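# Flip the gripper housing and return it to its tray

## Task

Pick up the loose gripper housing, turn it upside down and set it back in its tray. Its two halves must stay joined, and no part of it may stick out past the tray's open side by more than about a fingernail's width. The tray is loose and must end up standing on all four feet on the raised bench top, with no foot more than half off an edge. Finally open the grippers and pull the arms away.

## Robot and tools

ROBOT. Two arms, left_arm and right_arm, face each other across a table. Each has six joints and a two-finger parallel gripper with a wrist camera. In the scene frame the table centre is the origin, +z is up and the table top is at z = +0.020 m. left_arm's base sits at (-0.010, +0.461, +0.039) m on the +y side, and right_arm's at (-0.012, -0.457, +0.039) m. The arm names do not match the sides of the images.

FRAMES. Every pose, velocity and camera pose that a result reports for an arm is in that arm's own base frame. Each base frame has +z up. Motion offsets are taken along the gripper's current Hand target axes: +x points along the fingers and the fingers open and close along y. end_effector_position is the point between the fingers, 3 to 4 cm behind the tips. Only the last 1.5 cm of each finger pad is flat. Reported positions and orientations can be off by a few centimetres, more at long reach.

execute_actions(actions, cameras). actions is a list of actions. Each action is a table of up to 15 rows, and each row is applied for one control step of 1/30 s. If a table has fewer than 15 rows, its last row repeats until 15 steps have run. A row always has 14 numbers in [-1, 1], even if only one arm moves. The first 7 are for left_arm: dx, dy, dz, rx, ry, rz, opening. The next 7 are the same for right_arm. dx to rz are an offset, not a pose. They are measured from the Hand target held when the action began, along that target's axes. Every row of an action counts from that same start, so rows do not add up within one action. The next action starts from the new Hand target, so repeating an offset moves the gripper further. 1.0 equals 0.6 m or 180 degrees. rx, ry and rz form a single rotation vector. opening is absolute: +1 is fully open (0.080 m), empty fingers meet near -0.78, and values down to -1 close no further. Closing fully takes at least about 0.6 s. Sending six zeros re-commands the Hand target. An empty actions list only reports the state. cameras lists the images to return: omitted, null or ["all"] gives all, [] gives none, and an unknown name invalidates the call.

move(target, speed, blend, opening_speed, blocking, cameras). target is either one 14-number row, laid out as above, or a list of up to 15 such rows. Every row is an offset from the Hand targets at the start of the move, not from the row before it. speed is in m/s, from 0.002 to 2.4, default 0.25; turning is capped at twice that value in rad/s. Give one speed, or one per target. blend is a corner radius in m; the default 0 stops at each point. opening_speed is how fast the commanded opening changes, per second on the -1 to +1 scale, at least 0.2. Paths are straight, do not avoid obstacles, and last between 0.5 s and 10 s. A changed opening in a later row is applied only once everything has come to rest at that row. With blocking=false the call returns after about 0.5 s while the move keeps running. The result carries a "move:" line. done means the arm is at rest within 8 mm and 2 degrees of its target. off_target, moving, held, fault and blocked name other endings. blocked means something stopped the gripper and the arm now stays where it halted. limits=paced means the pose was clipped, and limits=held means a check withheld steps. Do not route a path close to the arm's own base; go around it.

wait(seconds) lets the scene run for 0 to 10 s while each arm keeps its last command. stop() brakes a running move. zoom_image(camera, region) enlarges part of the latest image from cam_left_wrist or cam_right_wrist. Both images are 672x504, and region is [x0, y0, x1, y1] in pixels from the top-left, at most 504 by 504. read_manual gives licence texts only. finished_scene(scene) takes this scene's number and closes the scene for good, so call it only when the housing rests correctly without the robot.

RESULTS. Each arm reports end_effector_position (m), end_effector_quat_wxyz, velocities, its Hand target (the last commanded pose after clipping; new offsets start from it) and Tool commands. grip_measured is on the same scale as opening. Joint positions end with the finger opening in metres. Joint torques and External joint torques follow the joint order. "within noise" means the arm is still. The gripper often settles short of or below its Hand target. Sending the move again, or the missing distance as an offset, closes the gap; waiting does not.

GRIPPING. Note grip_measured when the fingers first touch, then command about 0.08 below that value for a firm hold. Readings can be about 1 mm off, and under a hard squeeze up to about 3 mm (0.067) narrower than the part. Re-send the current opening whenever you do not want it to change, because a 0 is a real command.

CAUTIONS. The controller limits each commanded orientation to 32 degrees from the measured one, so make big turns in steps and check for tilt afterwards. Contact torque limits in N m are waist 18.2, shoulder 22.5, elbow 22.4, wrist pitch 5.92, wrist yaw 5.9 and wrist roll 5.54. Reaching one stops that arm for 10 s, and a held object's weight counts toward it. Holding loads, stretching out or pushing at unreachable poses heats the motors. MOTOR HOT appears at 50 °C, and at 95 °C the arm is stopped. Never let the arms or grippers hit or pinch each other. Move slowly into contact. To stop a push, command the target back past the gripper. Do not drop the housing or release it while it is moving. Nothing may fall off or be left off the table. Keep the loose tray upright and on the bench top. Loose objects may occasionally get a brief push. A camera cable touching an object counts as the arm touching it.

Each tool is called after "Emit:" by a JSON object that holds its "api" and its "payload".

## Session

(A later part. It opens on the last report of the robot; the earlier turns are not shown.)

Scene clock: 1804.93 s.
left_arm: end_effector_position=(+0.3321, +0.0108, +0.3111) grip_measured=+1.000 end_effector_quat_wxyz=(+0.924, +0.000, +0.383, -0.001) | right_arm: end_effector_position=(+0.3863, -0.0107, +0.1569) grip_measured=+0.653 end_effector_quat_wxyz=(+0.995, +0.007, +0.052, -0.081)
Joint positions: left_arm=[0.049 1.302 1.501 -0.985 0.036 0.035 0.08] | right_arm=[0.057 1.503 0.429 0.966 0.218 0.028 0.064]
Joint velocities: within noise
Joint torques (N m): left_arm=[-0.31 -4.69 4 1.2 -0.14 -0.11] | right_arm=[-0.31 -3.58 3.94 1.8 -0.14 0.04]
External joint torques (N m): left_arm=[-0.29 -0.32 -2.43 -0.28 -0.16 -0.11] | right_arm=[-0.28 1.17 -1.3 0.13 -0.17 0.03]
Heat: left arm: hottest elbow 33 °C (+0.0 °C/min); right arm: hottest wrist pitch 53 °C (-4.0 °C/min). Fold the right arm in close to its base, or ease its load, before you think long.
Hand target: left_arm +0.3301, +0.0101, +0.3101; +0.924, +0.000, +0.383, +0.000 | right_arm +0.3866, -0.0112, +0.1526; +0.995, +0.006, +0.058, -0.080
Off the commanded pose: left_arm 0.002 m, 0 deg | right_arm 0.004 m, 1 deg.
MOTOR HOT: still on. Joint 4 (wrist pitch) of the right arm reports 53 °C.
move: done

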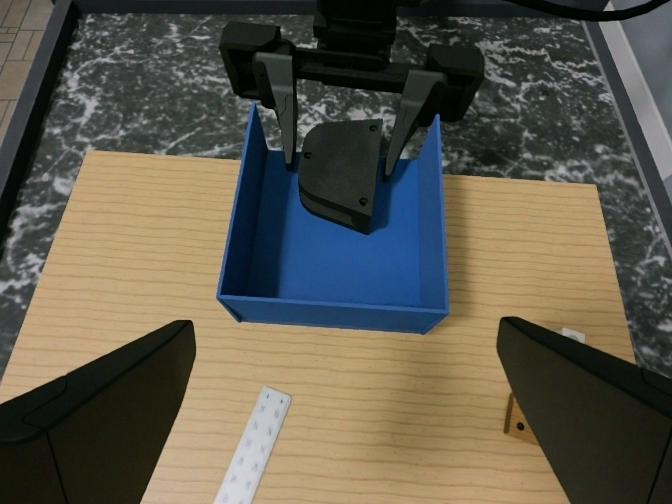

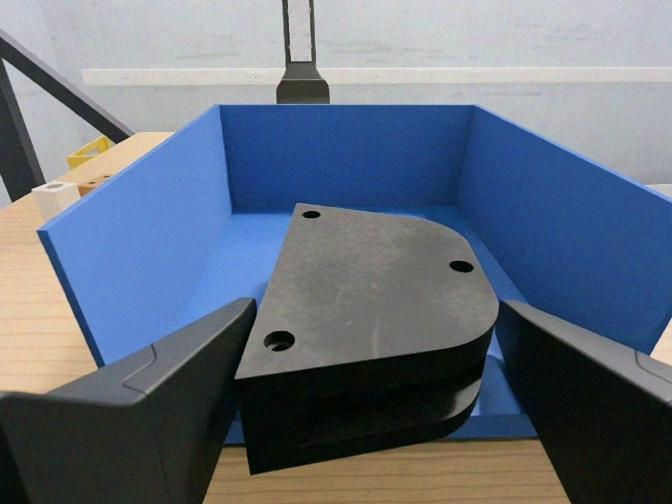

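Emit:
{"api": "move", "payload": {"target": [0,0,0,0,0,0,1,0,0,0,0,0,0,0.34], "opening_speed": 0.2, "speed": 0.03}}

Scene clock: 1827.53 s.
left_arm: end_effector_position=(+0.3321, +0.0108, +0.3111) grip_measured=+1.000 end_effector_quat_wxyz=(+0.924, +0.000, +0.383, -0.001) | right_arm: end_effector_position=(+0.3864, -0.0103, +0.1567) grip_measured=+0.349 end_effector_quat_wxyz=(+0.995, +0.007, +0.053, -0.080)
Joint positions: left_arm=[0.049 1.302 1.501 -0.985 0.036 0.035 0.08] | right_arm=[0.057 1.504 0.429 0.966 0.215 0.028 0.051]
Joint velocities: within noise
Joint torques (N m): left_arm=[-0.31 -4.69 4 1.2 -0.14 -0.11] | right_arm=[-0.34 -3.6 3.85 1.78 -0.07 0.05]
External joint torques (N m): left_arm=[-0.32 -0.45 -2.3 -0.24 -0.16 -0.11] | right_arm=[-0.35 1.12 -1.37 0.11 -0.09 0.04]
Heat: left arm: hottest elbow 33 °C (+0.0 °C/min); right arm: hottest wrist pitch 55 °C (-4.0 °C/min). Fold the right arm in close to its base, or ease its load, before you think long.
Hand target: left_arm +0.3301, +0.0101, +0.3101; +0.924, +0.000, +0.383, +0.000 | right_arm +0.3866, -0.0111, +0.1525; +0.995, +0.006, +0.058, -0.080
Off the commanded pose: left_arm 0.002 m, 0 deg | right_arm 0.004 m, 1 deg.
MOTOR HOT: still on. Joint 4 (wrist pitch) of the right arm reports 55 °C.
move: done

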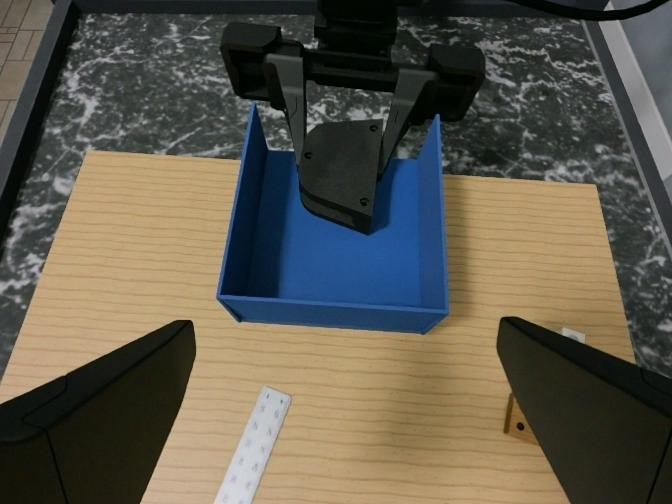

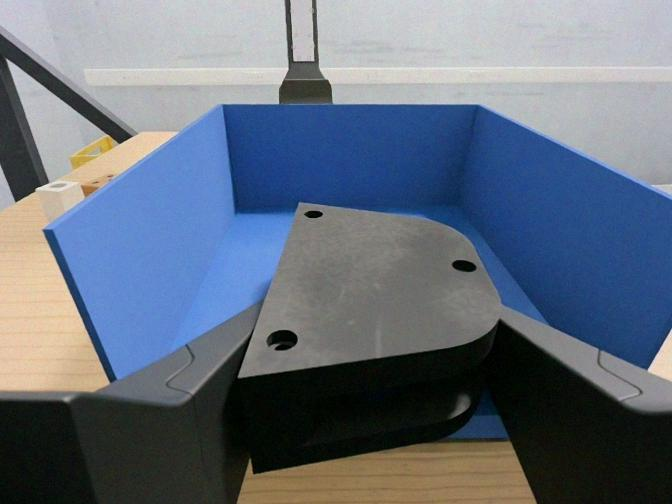

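Emit:
{"api": "move", "payload": {"target": [0,0,0,0,0,0,1,0,0,0,0,0,0,0.2], "opening_speed": 0.2, "speed": 0.03}}

Scene clock: 1831.77 s.
left_arm: end_effector_position=(+0.3321, +0.0108, +0.3111) grip_measured=+1.000 end_effector_quat_wxyz=(+0.924, +0.000, +0.383, -0.001) | right_arm: end_effector_position=(+0.3864, -0.0103, +0.1568) grip_measured=+0.323 end_effector_quat_wxyz=(+0.995, +0.007, +0.052, -0.080)
Joint positions: left_arm=[0.049 1.302 1.501 -0.985 0.036 0.035 0.08] | right_arm=[0.057 1.504 0.429 0.967 0.215 0.028 0.05]
Joint velocities: within noise
Joint torques (N m): left_arm=[-0.31 -4.69 4 1.2 -0.14 -0.11] | right_arm=[-0.35 -3.62 3.93 1.77 -0.07 0.04]
External joint torques (N m): left_arm=[-0.31 -0.35 -2.38 -0.27 -0.15 -0.11] | right_arm=[-0.34 1.1 -1.3 0.1 -0.09 0.04]
Heat: left arm: hottest elbow 33 °C (+0.0 °C/min); right arm: hottest wrist pitch 56 °C (-2.0 °C/min). Fold the right arm in close to its base, or ease its load, before you think long.
Hand target: left_arm +0.3301, +0.0101, +0.3101; +0.924, +0.000, +0.383, +0.000 | right_arm +0.3866, -0.0111, +0.1526; +0.995, +0.006, +0.058, -0.080
Off the commanded pose: left_arm 0.002 m, 0 deg | right_arm 0.004 m, 1 deg.
MOTOR HOT: still on. Joint 4 (wrist pitch) of the right arm reports 56 °C.
move: done

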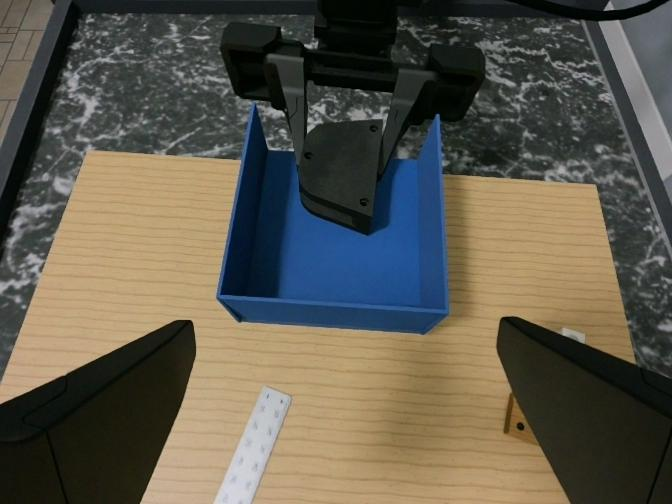

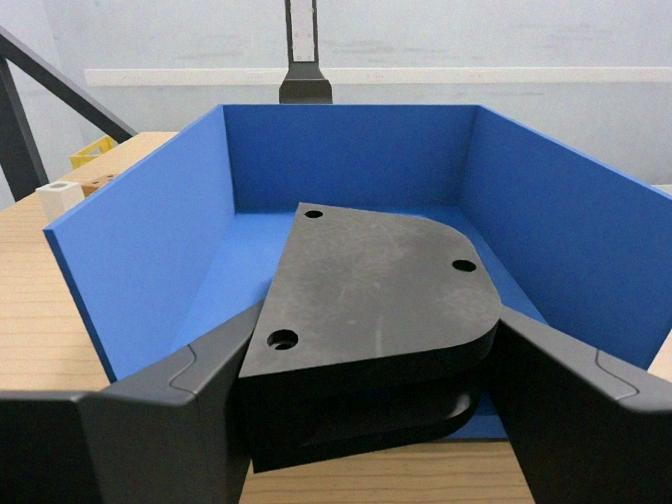

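Emit:
{"api": "move", "payload": {"target": [0,0,0,0,0,0,1,-0.006,0,0.06,0,0,0,0.15], "speed": 0.06}}

Scene clock: 1840.83 s.
left_arm: end_effector_position=(+0.3321, +0.0108, +0.3111) grip_measured=+1.000 end_effector_quat_wxyz=(+0.924, +0.000, +0.383, -0.001) | right_arm: end_effector_position=(+0.3859, -0.0108, +0.1793) grip_measured=+0.323 end_effector_quat_wxyz=(+0.994, +0.004, +0.070, -0.081)
Joint positions: left_arm=[0.049 1.302 1.501 -0.985 0.036 0.035 0.08] | right_arm=[0.055 1.387 0.494 0.75 0.215 0.028 0.05]
Joint velocities: within noise
Joint torques (N m): left_arm=[-0.31 -4.69 4 1.2 -0.14 -0.11] | right_arm=[-0.3 -5.97 5.83 1.6 -0.09 0.03]
External joint torques (N m): left_arm=[-0.31 -0.36 -2.36 -0.25 -0.16 -0.11] | right_arm=[-0.32 -1.42 -0.08 -0.09 -0.11 0.02]
Heat: left arm: hottest elbow 33 °C (+0.0 °C/min); right arm: hottest wrist pitch 56 °C (+0.0 °C/min). Fold the right arm in close to its base, or ease its load, before you think long.
Hand target: left_arm +0.3301, +0.0101, +0.3101; +0.924, +0.000, +0.383, +0.000 | right_arm +0.3871, -0.0113, +0.1888; +0.995, +0.006, +0.058, -0.080
Off the commanded pose: left_arm 0.002 m, 0 deg | right_arm 0.010 m, 1 deg.
MOTOR HOT: still on. Joint 4 (wrist pitch) of the right arm reports 56 °C.
move: off_target (right_arm)

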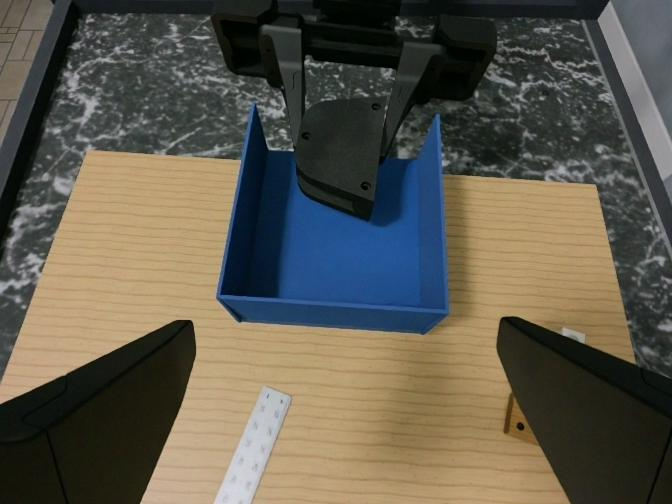

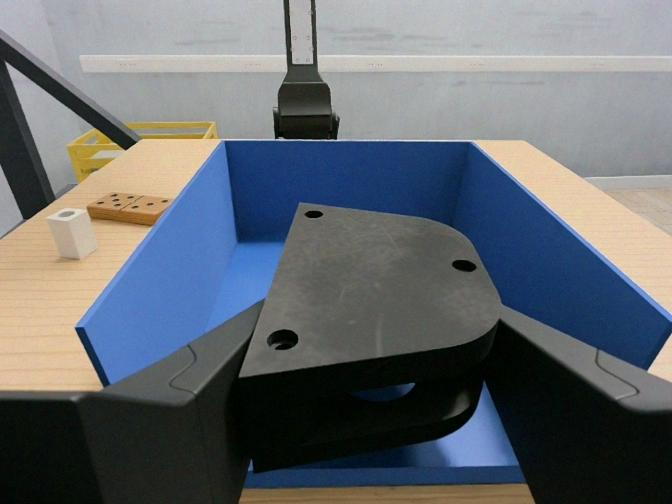

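Emit:
{"api": "move", "payload": {"target": [0,0,0,0,0,0,1,-0.08,0,0.12,0,0,0,0.15], "speed": 0.1}}

Scene clock: 1866.30 s.
left_arm: end_effector_position=(+0.3321, +0.0108, +0.3111) grip_measured=+1.000 end_effector_quat_wxyz=(+0.924, +0.000, +0.383, -0.001) | right_arm: end_effector_position=(+0.3489, -0.0058, +0.2567) grip_measured=+0.323 end_effector_quat_wxyz=(+0.994, +0.003, +0.069, -0.079)
Joint positions: left_arm=[0.049 1.302 1.501 -0.985 0.036 0.035 0.08] | right_arm=[0.088 1.044 0.626 0.276 0.246 0.029 0.05]
Joint velocities: within noise
Joint torques (N m): left_arm=[-0.31 -4.69 4.01 1.2 -0.14 -0.11] | right_arm=[0.38 -4.32 6.87 1.65 0.19 0.21]
External joint torques (N m): left_arm=[-0.34 -0.27 -2.43 -0.27 -0.15 -0.11] | right_arm=[0.4 -1.22 0.03 -0.02 0.17 0.2]
Heat: left arm: hottest elbow 33 °C (+0.0 °C/min); right arm: hottest wrist pitch 52 °C (-1.0 °C/min). Fold the right arm in close to its base, or ease its load, before you think long.
Hand target: left_arm +0.3301, +0.0101, +0.3101; +0.924, +0.000, +0.383, +0.000 | right_arm +0.3483, -0.0055, +0.2658; +0.995, +0.007, +0.058, -0.080
Off the commanded pose: left_arm 0.002 m, 0 deg | right_arm 0.009 m, 1 deg.
MOTOR HOT: still on. Joint 4 (wrist pitch) of the right arm reports 52 °C.
move: off_target (right_arm)

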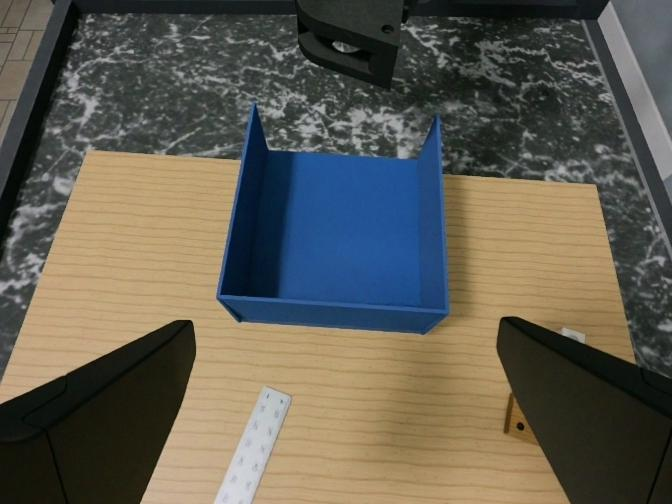

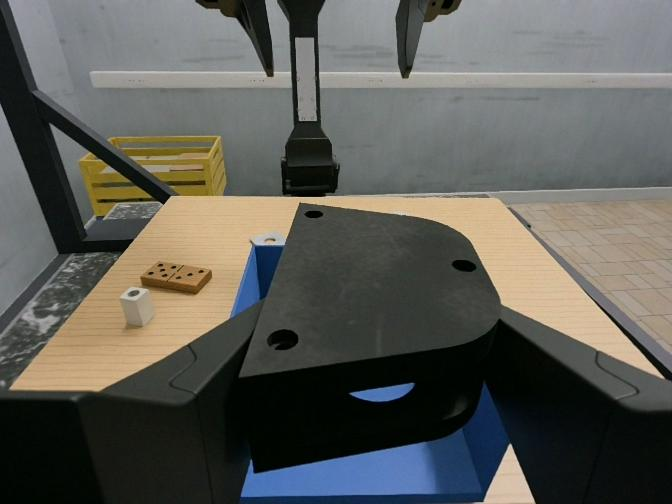

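Emit:
{"api": "move", "payload": {"target": [0,0,0,0,0,0,1,0,0,0,-0.5,0,0,0.15], "speed": 0.3}}

Scene clock: 1886.53 s.
left_arm: end_effector_position=(+0.3321, +0.0108, +0.3111) grip_measured=+1.000 end_effector_quat_wxyz=(+0.924, +0.000, +0.383, -0.001) | right_arm: end_effector_position=(+0.3489, -0.0058, +0.2567) grip_measured=+0.323 end_effector_quat_wxyz=(+0.708, -0.698, +0.105, -0.008)
Joint positions: left_arm=[0.049 1.302 1.501 -0.985 0.036 0.035 0.08] | right_arm=[0.089 1.044 0.626 0.276 0.247 -1.533 0.05]
Joint velocities: within noise
Joint torques (N m): left_arm=[-0.3 -4.69 4.01 1.2 -0.14 -0.11] | right_arm=[0.36 -4.27 6.77 1.66 0.15 -0.08]
External joint torques (N m): left_arm=[-0.27 -0.38 -2.37 -0.27 -0.16 -0.11] | right_arm=[0.36 -1.19 -0.04 -0.01 0.14 -0.13]
Heat: left arm: hottest elbow 33 °C (+0.0 °C/min); right arm: hottest wrist pitch 52 °C (-3.0 °C/min). Fold the right arm in close to its base, or ease its load, before you think long.
Hand target: left_arm +0.3301, +0.0101, +0.3101; +0.924, +0.000, +0.383, +0.000 | right_arm +0.3483, -0.0054, +0.2659; +0.708, -0.699, +0.097, -0.016
Off the commanded pose: left_arm 0.002 m, 0 deg | right_arm 0.009 m, 1 deg.
MOTOR HOT: still on. Joint 4 (wrist pitch) of the right arm reports 52 °C.
move: off_target (right_arm)

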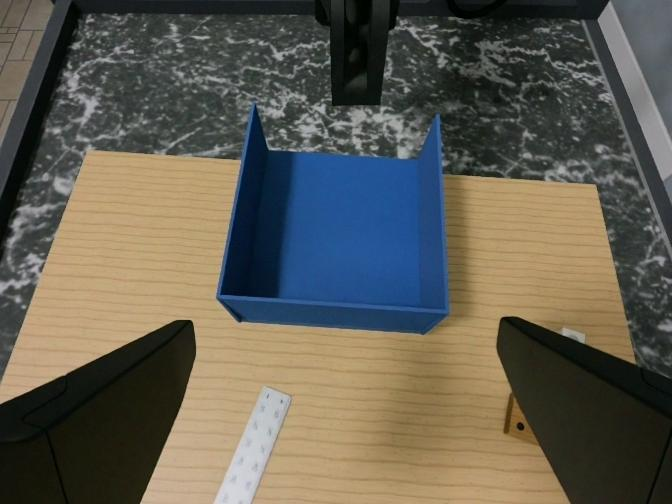

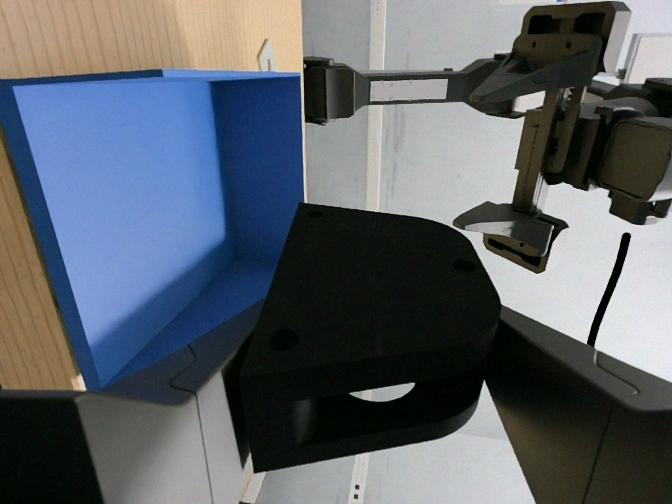

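Emit:
{"api": "move", "payload": {"target": [0,0,0,0,0,0,1,0,0,0,-0.498,0,0,0.15], "speed": 0.3}}

Scene clock: 1900.47 s.
left_arm: end_effector_position=(+0.3321, +0.0108, +0.3111) grip_measured=+1.000 end_effector_quat_wxyz=(+0.924, +0.000, +0.383, -0.001) | right_arm: end_effector_position=(+0.3489, -0.0058, +0.2567) grip_measured=+0.323 end_effector_quat_wxyz=(-0.010, +0.994, -0.080, -0.068)
Joint positions: left_arm=[0.049 1.302 1.501 -0.985 0.036 0.035 0.08] | right_arm=[0.089 1.044 0.626 0.276 0.247 -3.097 0.05]
Joint velocities: within noise
Joint torques (N m): left_arm=[-0.31 -4.69 4 1.2 -0.14 -0.11] | right_arm=[0.33 -4.26 6.78 1.65 0.16 -0.13]
External joint torques (N m): left_arm=[-0.32 -0.31 -2.47 -0.31 -0.15 -0.11] | right_arm=[0.31 -1.19 -0.05 -0.01 0.14 -0.13]
Heat: left arm: hottest elbow 33 °C (+0.0 °C/min); right arm: hottest wrist pitch 52 °C (-4.0 °C/min). Fold the right arm in close to its base, or ease its load, before you think long.
Hand target: left_arm +0.3301, +0.0101, +0.3101; +0.924, +0.000, +0.383, +0.000 | right_arm +0.3483, -0.0054, +0.2659; -0.010, +0.995, -0.080, -0.057
Off the commanded pose: left_arm 0.002 m, 0 deg | right_arm 0.009 m, 1 deg.
MOTOR HOT: still on. Joint 4 (wrist pitch) of the right arm reports 52 °C.
move: off_target (right_arm)

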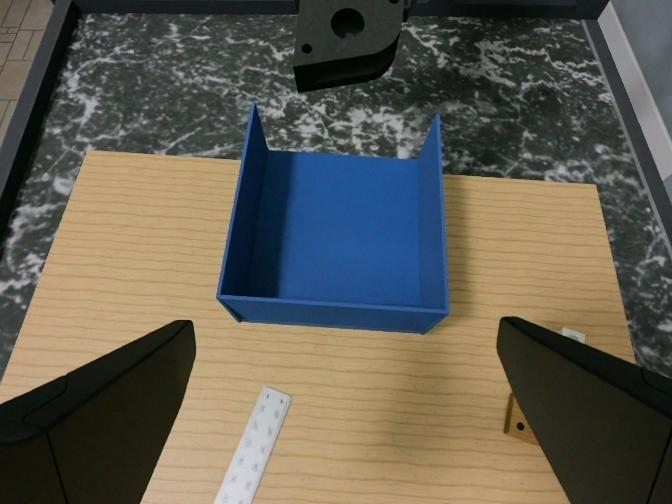

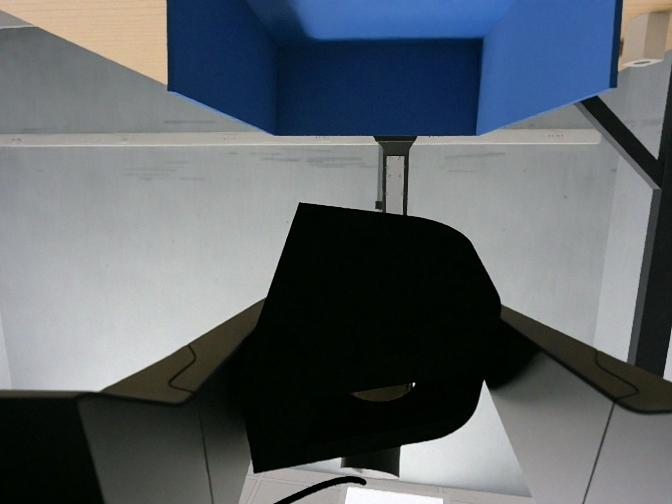

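Emit:
{"api": "move", "payload": {"target": [0,0,0,0,0,0,1,0.0495,0.004,0.095,-0.0036,0.0709,-0.0235,0.15], "speed": 0.1}}

Scene clock: 2049.43 s.
left_arm: end_effector_position=(+0.3321, +0.0108, +0.3111) grip_measured=+1.000 end_effector_quat_wxyz=(+0.924, +0.000, +0.383, -0.001) | right_arm: end_effector_position=(+0.3707, -0.0106, +0.2085) grip_measured=+0.323 end_effector_quat_wxyz=(-0.008, +0.997, -0.044, +0.056)
Joint positions: left_arm=[0.049 1.302 1.501 -0.985 0.036 0.035 0.08] | right_arm=[0.012 1.408 0.376 1.143 0.101 -3.131 0.05]
Joint velocities: within noise
Joint torques (N m): left_arm=[-0.31 -4.69 4 1.2 -0.14 -0.11] | right_arm=[-0.29 -3.42 3.79 2.01 -0.2 -0.14]
External joint torques (N m): left_arm=[-0.31 -0.32 -2.46 -0.3 -0.15 -0.11] | right_arm=[-0.28 0.71 -1.57 0.39 -0.19 -0.14]
Heat: left arm: hottest elbow 33 °C (+0.0 °C/min); right arm: hottest wrist pitch 52 °C (+0.0 °C/min). Fold the right arm in close to its base, or ease its load, before you think long.
Hand target: left_arm +0.3301, +0.0101, +0.3101; +0.924, +0.000, +0.383, +0.000 | right_arm +0.3705, -0.0109, +0.2057; +0.003, +0.998, -0.044, +0.053
Off the commanded pose: left_arm 0.002 m, 0 deg | right_arm 0.003 m, 1 deg.
MOTOR HOT: still on. Joint 4 (wrist pitch) of the right arm reports 52 °C.
joint sent to its limit (right arm) — joint 6 (wrist roll), lower limit. The joint targets still meet the commanded pose.
move: done

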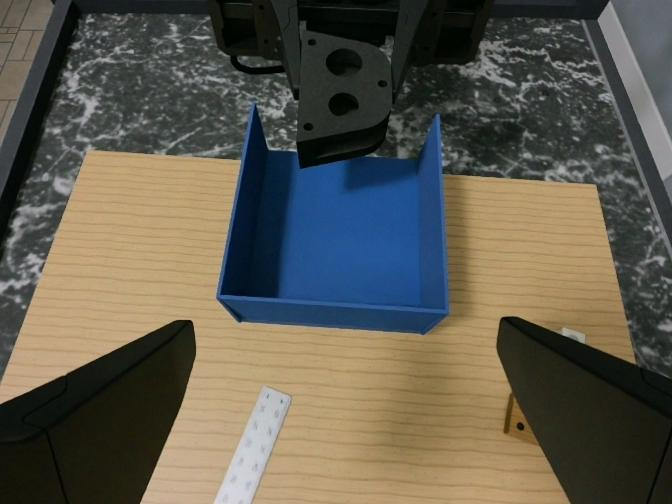

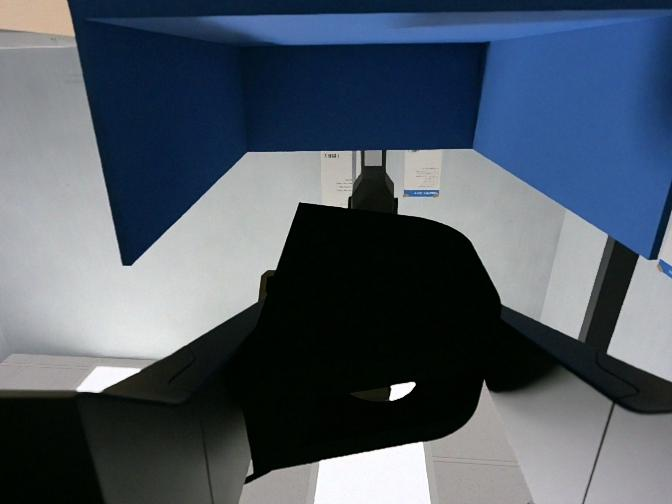

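Emit:
{"api": "move", "payload": {"target": [0,0,0,0,0,0,1,-0.0097,0,0.0911,0,0,0,0.15], "speed": 0.05}}

Scene clock: 2062.50 s.
left_arm: end_effector_position=(+0.3321, +0.0108, +0.3111) grip_measured=+1.000 end_effector_quat_wxyz=(+0.924, +0.000, +0.383, -0.001) | right_arm: end_effector_position=(+0.3712, -0.0107, +0.1551) grip_measured=+0.323 end_effector_quat_wxyz=(-0.008, +0.997, -0.044, +0.059)
Joint positions: left_arm=[0.049 1.302 1.501 -0.985 0.036 0.035 0.08] | right_arm=[0.012 1.731 0.298 1.551 0.101 -3.132 0.05]
Joint velocities: within noise
Joint torques (N m): left_arm=[-0.31 -4.69 4 1.2 -0.14 -0.11] | right_arm=[-0.3 -3.75 2.25 1.83 -0.17 -0.12]
External joint torques (N m): left_arm=[-0.35 -0.41 -2.37 -0.27 -0.15 -0.11] | right_arm=[-0.27 1.06 -1.37 0.21 -0.16 -0.12]
Heat: left arm: hottest elbow 33 °C (+0.0 °C/min); right arm: hottest wrist pitch 54 °C (+2.0 °C/min). Fold the right arm in close to its base, or ease its load, before you think long.
Hand target: left_arm +0.3301, +0.0101, +0.3101; +0.924, +0.000, +0.383, +0.000 | right_arm +0.3706, -0.0110, +0.1507; +0.003, +0.998, -0.044, +0.053
Off the commanded pose: left_arm 0.002 m, 0 deg | right_arm 0.004 m, 1 deg.
MOTOR HOT: still on. Joint 4 (wrist pitch) of the right arm reports 54 °C.
joint sent to its limit (right arm) — joint 6 (wrist roll), lower limit. The joint targets still meet the commanded pose.
move: done

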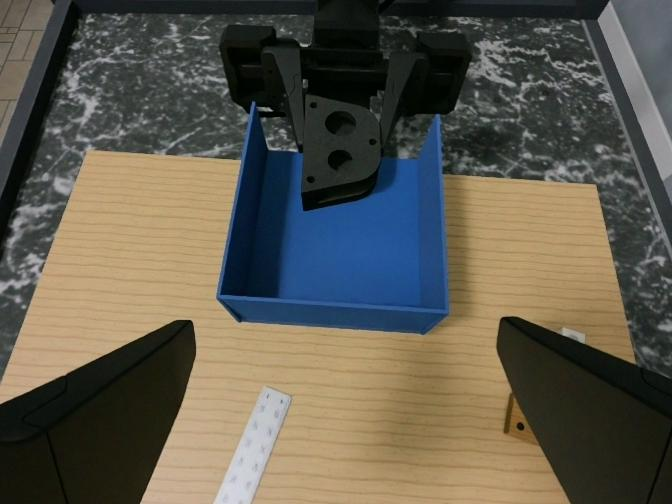

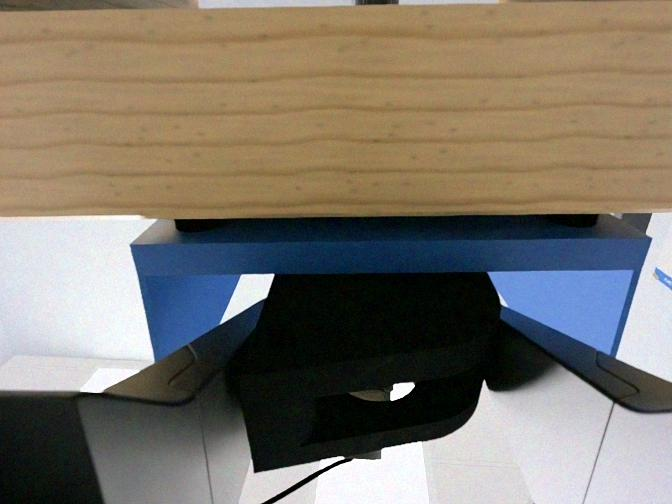

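Emit:
{"api": "zoom_image", "payload": {"camera": "cam_right_wrist", "region": [120, 180, 320, 330]}}

Emit:
{"api": "zoom_image", "payload": {"camera": "cam_right_wrist", "region": [460, 180, 660, 330]}}

Scaled by 2.520 from the camera's 672x504 image, which has a finer 960x720 frame.

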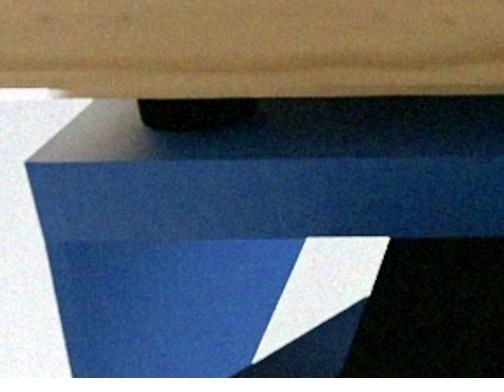

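Scaled by 2.520 from the camera's 672x504 image, which has a finer 960x720 frame.

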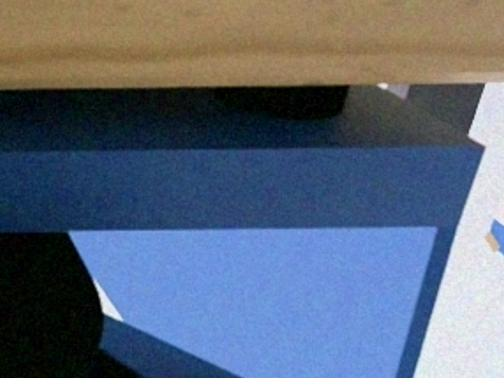

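Emit:
{"api": "move", "payload": {"target": [0,0,0,0,0,0,1,-0.001,0,0.0083,0,0,0,0.15], "speed": 0.03}}

Scene clock: 2087.93 s.
left_arm: end_effector_position=(+0.3321, +0.0108, +0.3111) grip_measured=+1.000 end_effector_quat_wxyz=(+0.924, +0.000, +0.383, -0.001) | right_arm: end_effector_position=(+0.3715, -0.0107, +0.1536) grip_measured=+0.323 end_effector_quat_wxyz=(-0.008, +0.997, -0.044, +0.062)
Joint positions: left_arm=[0.049 1.302 1.501 -0.985 0.036 0.035 0.08] | right_arm=[0.012 1.752 0.297 1.578 0.101 -3.132 0.05]
Joint velocities: within noise
Joint torques (N m): left_arm=[-0.3 -4.68 4.01 1.2 -0.14 -0.11] | right_arm=[-0.32 -3.3 1.89 1.44 -0.18 -0.11]
External joint torques (N m): left_arm=[-0.32 -0.34 -2.42 -0.29 -0.15 -0.11] | right_arm=[-0.32 1.54 -1.64 -0.17 -0.17 -0.11]
Heat: left arm: hottest elbow 33 °C (+0.0 °C/min); right arm: hottest wrist pitch 56 °C (+4.0 °C/min). Fold the right arm in close to its base, or ease its load, before you think long.
Hand target: left_arm +0.3301, +0.0101, +0.3101; +0.924, +0.000, +0.383, +0.000 | right_arm +0.3706, -0.0110, +0.1458; +0.003, +0.998, -0.044, +0.054
Off the commanded pose: left_arm 0.002 m, 0 deg | right_arm 0.008 m, 2 deg.
MOTOR HOT: still on. Joint 4 (wrist pitch) of the right arm reports 56 °C.
joint read past its limit (right arm) — joint 4 (wrist pitch), upper limit.
joint sent to its limit (right arm) — joint 4 (wrist pitch), upper limit; joint 6 (wrist roll), lower limit. The joint targets still meet the commanded pose.
move: done

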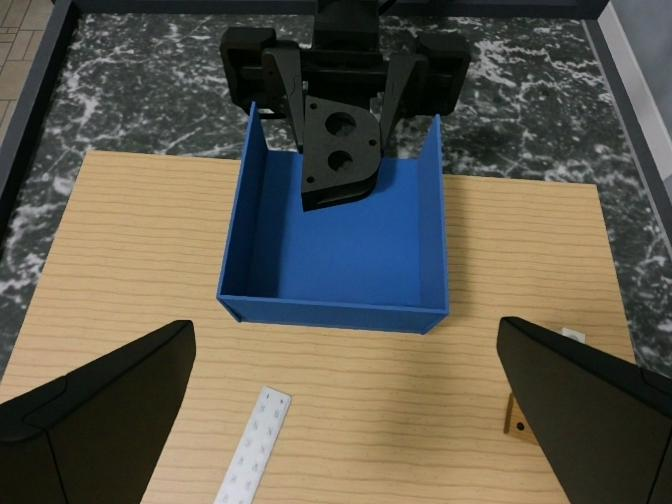

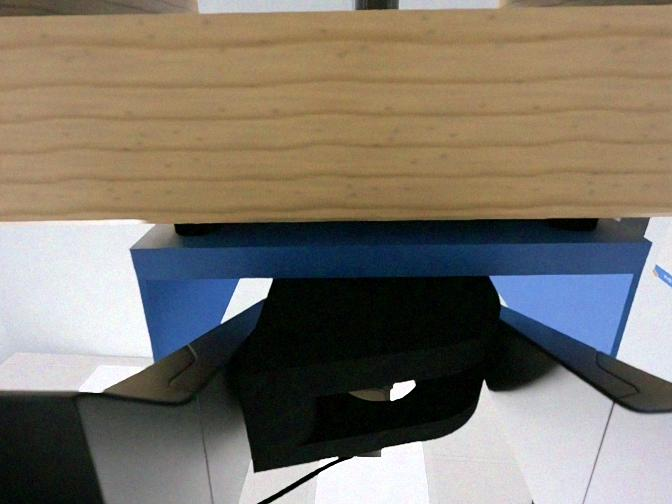

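Emit:
{"api": "move", "payload": {"target": [0,0,0,0,0,0,1,0,0,0,0,-0.025,0,0.15], "speed": 0.03}}

Scene clock: 2124.37 s.
left_arm: end_effector_position=(+0.3321, +0.0108, +0.3111) grip_measured=+1.000 end_effector_quat_wxyz=(+0.924, +0.000, +0.383, -0.001) | right_arm: end_effector_position=(+0.3715, -0.0105, +0.1522) grip_measured=+0.323 end_effector_quat_wxyz=(-0.005, +0.999, -0.044, +0.027)
Joint positions: left_arm=[0.049 1.302 1.501 -0.985 0.036 0.035 0.08] | right_arm=[0.012 1.654 0.304 1.403 0.1 -3.134 0.05]
Joint velocities: within noise
Joint torques (N m): left_arm=[-0.32 -4.69 4 1.2 -0.14 -0.11] | right_arm=[-0.18 -4.35 2.55 0.56 -0.06 -0.07]
External joint torques (N m): left_arm=[-0.3 -0.28 -2.48 -0.3 -0.16 -0.11] | right_arm=[-0.17 0.3 -1.46 -1.07 -0.06 -0.06]
Heat: left arm: hottest elbow 33 °C (+0.0 °C/min); right arm: hottest wrist pitch 50 °C (-4.0 °C/min). Fold the right arm in close to its base, or ease its load, before you think long.
Hand target: left_arm +0.3301, +0.0101, +0.3101; +0.924, +0.000, +0.383, +0.000 | right_arm +0.3706, -0.0110, +0.1458; +0.001, +0.999, -0.044, +0.014
Off the commanded pose: left_arm 0.002 m, 0 deg | right_arm 0.007 m, 2 deg.
MOTOR HOT: still on. Joint 4 (wrist pitch) of the right arm reports 50 °C.
joint sent to its limit (right arm) — joint 6 (wrist roll), lower limit. The joint targets still meet the commanded pose.
move: done

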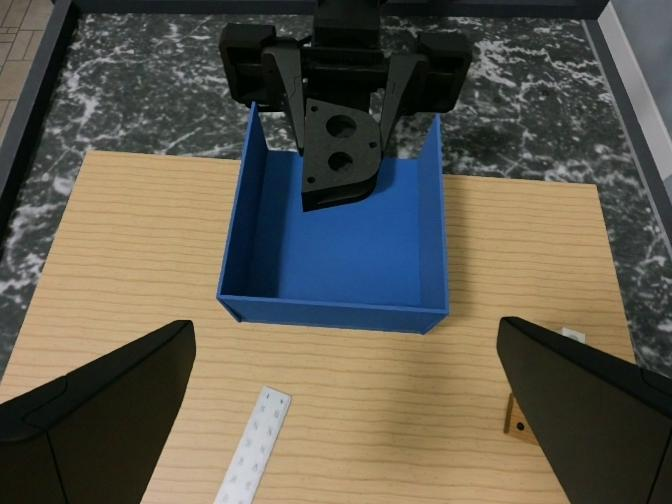

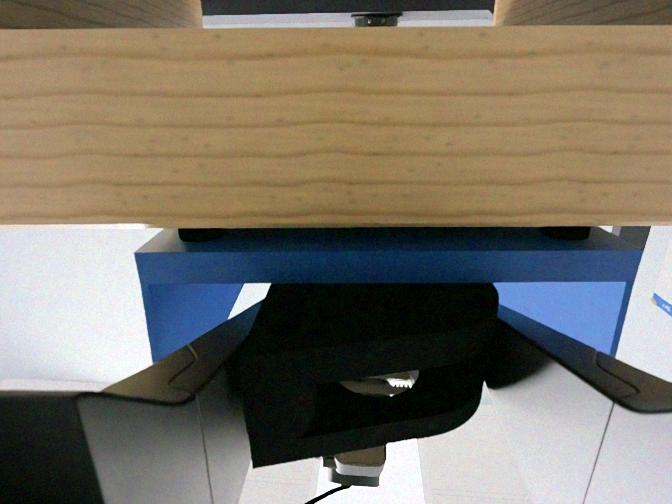

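Emit:
{"api": "move", "payload": {"target": [0,0,0,0,0,0,1,0,0,0.006,0,0,0,0.29], "speed": 0.02}}

Scene clock: 2134.30 s.
left_arm: end_effector_position=(+0.3321, +0.0108, +0.3111) grip_measured=+1.000 end_effector_quat_wxyz=(+0.924, +0.000, +0.383, -0.001) | right_arm: end_effector_position=(+0.3717, -0.0105, +0.1526) grip_measured=+0.323 end_effector_quat_wxyz=(-0.006, +0.999, -0.044, +0.030)
Joint positions: left_arm=[0.049 1.302 1.501 -0.985 0.036 0.035 0.08] | right_arm=[0.012 1.663 0.304 1.419 0.1 -3.134 0.05]
Joint velocities: within noise
Joint torques (N m): left_arm=[-0.31 -4.69 4 1.2 -0.14 -0.11] | right_arm=[-0.22 -2.78 2.19 1.18 -0.07 -0.06]
External joint torques (N m): left_arm=[-0.37 -0.28 -2.5 -0.32 -0.14 -0.11] | right_arm=[-0.23 1.89 -1.81 -0.46 -0.07 -0.06]
Heat: left arm: hottest elbow 33 °C (+0.0 °C/min); right arm: hottest wrist pitch 48 °C (-7.1 °C/min). Fold the right arm in close to its base, or ease its load, before you think long.
Hand target: left_arm +0.3301, +0.0101, +0.3101; +0.924, +0.000, +0.383, +0.000 | right_arm +0.3707, -0.0110, +0.1422; +0.001, +0.999, -0.044, +0.014
Off the commanded pose: left_arm 0.002 m, 0 deg | right_arm 0.011 m, 2 deg.
MOTOR HOT: still on. Joint 4 (wrist pitch) of the right arm reports 48 °C.
joint sent to its limit (right arm) — joint 6 (wrist roll), lower limit. The joint targets still meet the commanded pose.
move: off_target (right_arm)

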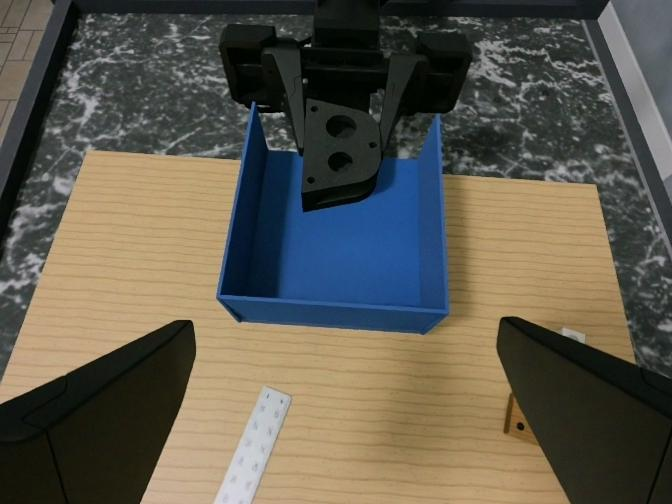

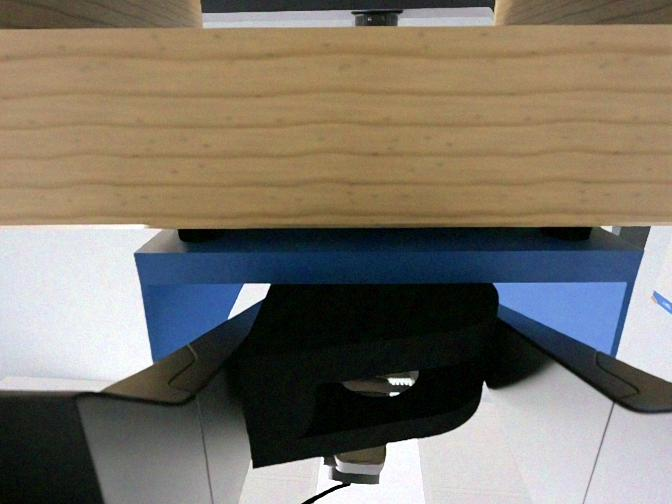

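Emit:
{"api": "zoom_image", "payload": {"camera": "cam_left_wrist", "region": [230, 80, 450, 240]}}

Scaled by 2.291 from the camera's 672x504 image, which has a finer 960x720 frame.

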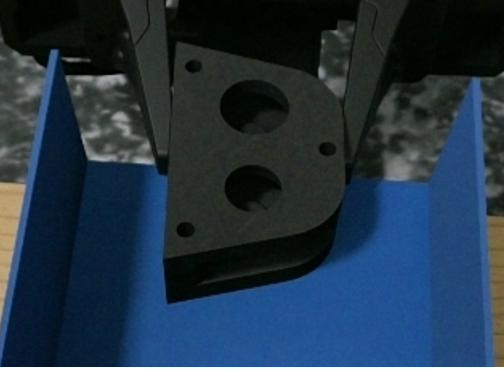

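Emit:
{"api": "move", "payload": {"target": [[0,0,0,0,0,0,1,0,0,-0.011,0,0,0,0.29],[0,0,0,0,0,0,1,0,0,-0.011,0,0,0,0.4]], "speed": 0.02, "opening_speed": 0.2}}

Scene clock: 2185.13 s.
left_arm: end_effector_position=(+0.3321, +0.0108, +0.3111) grip_measured=+1.000 end_effector_quat_wxyz=(+0.924, +0.000, +0.383, -0.001) | right_arm: end_effector_position=(+0.3709, -0.0106, +0.1487) grip_measured=+0.396 end_effector_quat_wxyz=(-0.005, +0.999, -0.044, +0.014)
Joint positions: left_arm=[0.049 1.302 1.501 -0.985 0.036 0.035 0.08] | right_arm=[0.012 1.637 0.303 1.36 0.1 -3.134 0.053]
Joint velocities: within noise
Joint torques (N m): left_arm=[-0.32 -4.69 4 1.2 -0.14 -0.11] | right_arm=[-0.18 -4.64 2.97 1.78 -0.03 -0.06]
External joint torques (N m): left_arm=[-0.31 -0.35 -2.4 -0.28 -0.16 -0.11] | right_arm=[-0.19 -0.04 -1.12 0.13 -0.03 -0.06]
Heat: left arm: hottest elbow 33 °C (+0.0 °C/min); right arm: hottest wrist pitch 45 °C (-5.1 °C/min).
Hand target: left_arm +0.3301, +0.0101, +0.3101; +0.924, +0.000, +0.383, +0.000 | right_arm +0.3704, -0.0110, +0.1487; +0.001, +0.999, -0.044, +0.014
Off the commanded pose: left_arm 0.002 m, 0 deg | right_arm 0.001 m, 1 deg.
MOTOR HOT: cleared for the motors of the right arm.
joint sent to its limit (right arm) — joint 6 (wrist roll), lower limit. The joint targets still meet the commanded pose.
move: done

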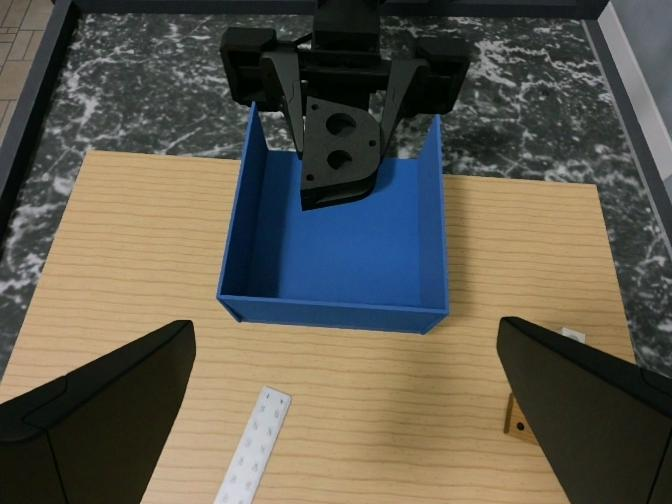

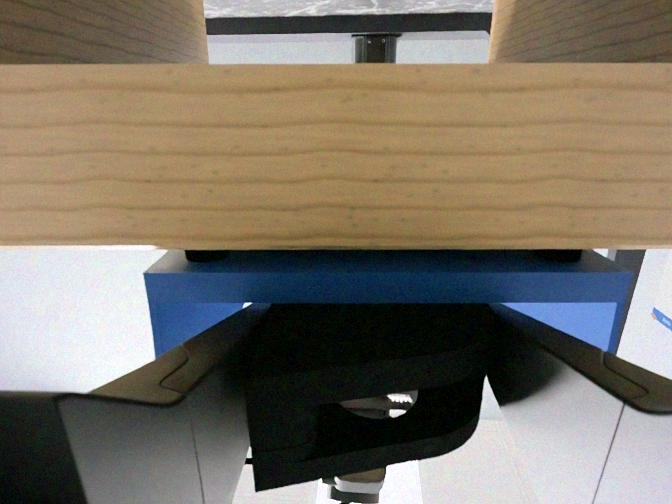

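Emit:
{"api": "move", "payload": {"target": [[0,0,0,0,0,0,1,0,0,-0.004,0,0,0,0.4],[0,0,0,0,0,0,1,0,0,-0.004,0,0,0,0.6],[0,0,0,0,0,0,1,-0.13,0,-0.004,0,0,0,0.6]], "speed": 0.06, "opening_speed": 0.3}}

Scene clock: 2196.63 s.
left_arm: end_effector_position=(+0.3321, +0.0108, +0.3111) grip_measured=+1.000 end_effector_quat_wxyz=(+0.924, +0.000, +0.383, -0.001) | right_arm: end_effector_position=(+0.2943, -0.0042, +0.1487) grip_measured=+0.597 end_effector_quat_wxyz=(-0.005, +0.999, -0.043, +0.013)
Joint positions: left_arm=[0.049 1.302 1.501 -0.985 0.036 0.035 0.08] | right_arm=[0.06 1.265 0.026 1.265 0.146 -3.134 0.062]
Joint velocities: within noise
Joint torques (N m): left_arm=[-0.3 -4.69 4.01 1.2 -0.14 -0.11] | right_arm=[0.37 -3.26 3.09 1.52 0.18 -0.05]
External joint torques (N m): left_arm=[-0.31 -0.35 -2.41 -0.29 -0.15 -0.11] | right_arm=[0.38 -0.94 -1.5 -0.14 0.18 -0.05]
Heat: left arm: hottest elbow 33 °C (+0.0 °C/min); right arm: hottest wrist pitch 46 °C (-1.0 °C/min).
Hand target: left_arm +0.3301, +0.0101, +0.3101; +0.924, +0.000, +0.383, +0.000 | right_arm +0.2927, -0.0040, +0.1489; +0.001, +0.999, -0.044, +0.014
Off the commanded pose: left_arm 0.002 m, 0 deg | right_arm 0.002 m, 1 deg.
joint sent to its limit (right arm) — joint 6 (wrist roll), lower limit. The joint targets still meet the commanded pose.
move: done

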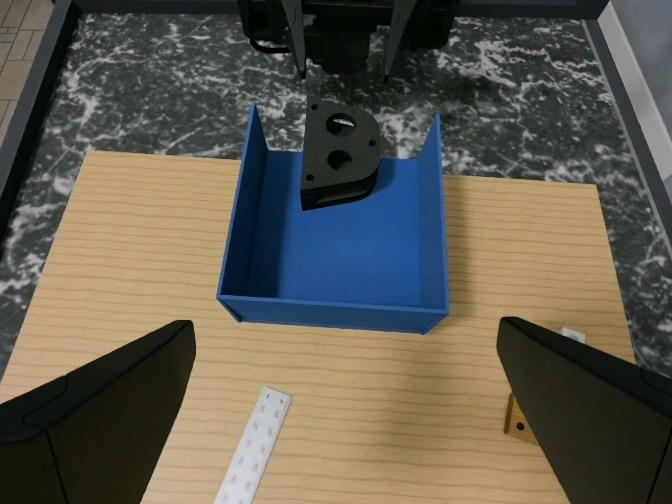

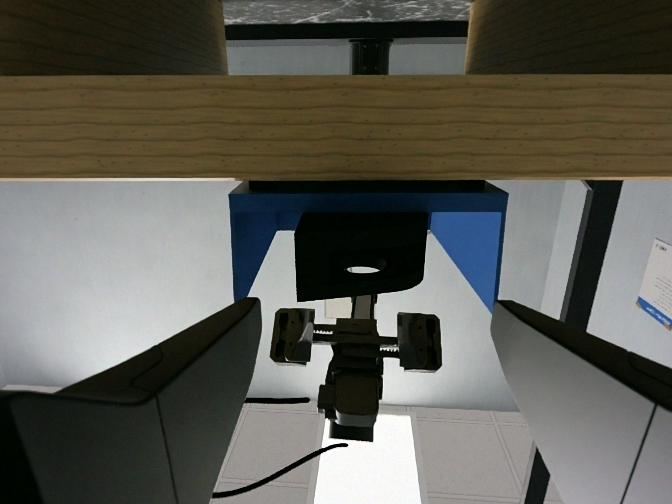

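Emit:
{"api": "zoom_image", "payload": {"camera": "cam_right_wrist", "region": [220, 160, 520, 320]}}

Scaled by 1.680 from the camera's 672x504 image, which has a finer 960x720 frame.

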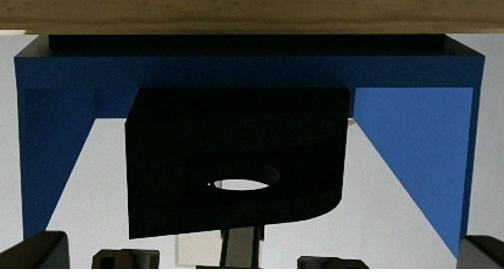

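Emit:
{"api": "move", "payload": {"target": [0,0,0,0,0,0,1,0,0,-0.008,0.5,0,0,-0.38], "speed": 0.3}}

Scene clock: 2263.37 s.
left_arm: end_effector_position=(+0.3321, +0.0108, +0.3111) grip_measured=+1.000 end_effector_quat_wxyz=(+0.924, +0.000, +0.383, -0.001) | right_arm: end_effector_position=(+0.2921, -0.0043, +0.1498) grip_measured=-0.377 end_effector_quat_wxyz=(+0.704, -0.709, +0.025, -0.036)
Joint positions: left_arm=[0.049 1.302 1.501 -0.985 0.036 0.035 0.08] | right_arm=[0.061 1.21 0.026 1.201 0.147 -1.58 0.018]
Joint velocities: within noise
Joint torques (N m): left_arm=[-0.31 -4.69 4.01 1.2 -0.14 -0.11] | right_arm=[0.4 -3.1 4.25 1.56 0.18 0.19]
External joint torques (N m): left_arm=[-0.35 -0.3 -2.42 -0.28 -0.14 -0.11] | right_arm=[0.4 -0.98 -0.52 -0.07 0.18 0.14]
Heat: left arm: hottest elbow 33 °C (+0.0 °C/min); right arm: hottest wrist pitch 48 °C (+2.0 °C/min).
Hand target: left_arm +0.3301, +0.0101, +0.3101; +0.924, +0.000, +0.383, +0.000 | right_arm +0.2926, -0.0040, +0.1537; +0.706, -0.707, +0.021, -0.041
Off the commanded pose: left_arm 0.002 m, 0 deg | right_arm 0.004 m, 1 deg.
move: done

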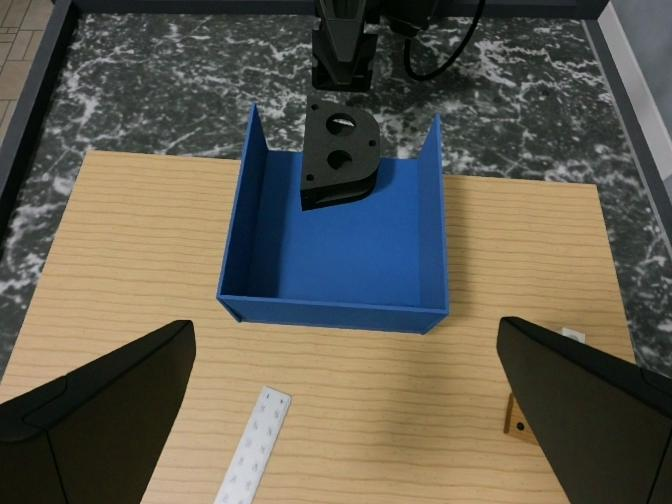

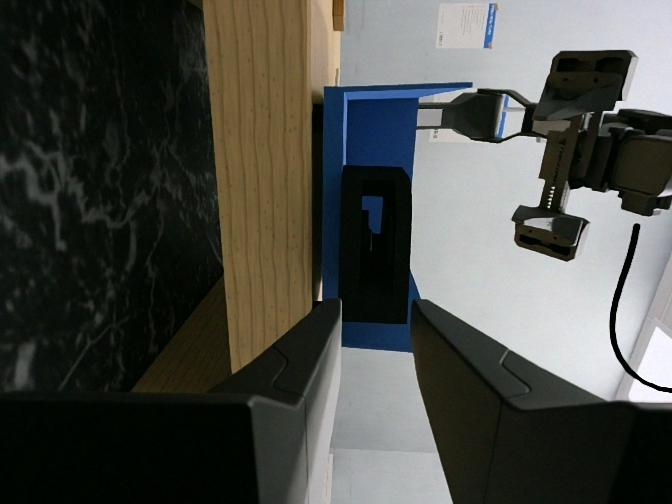

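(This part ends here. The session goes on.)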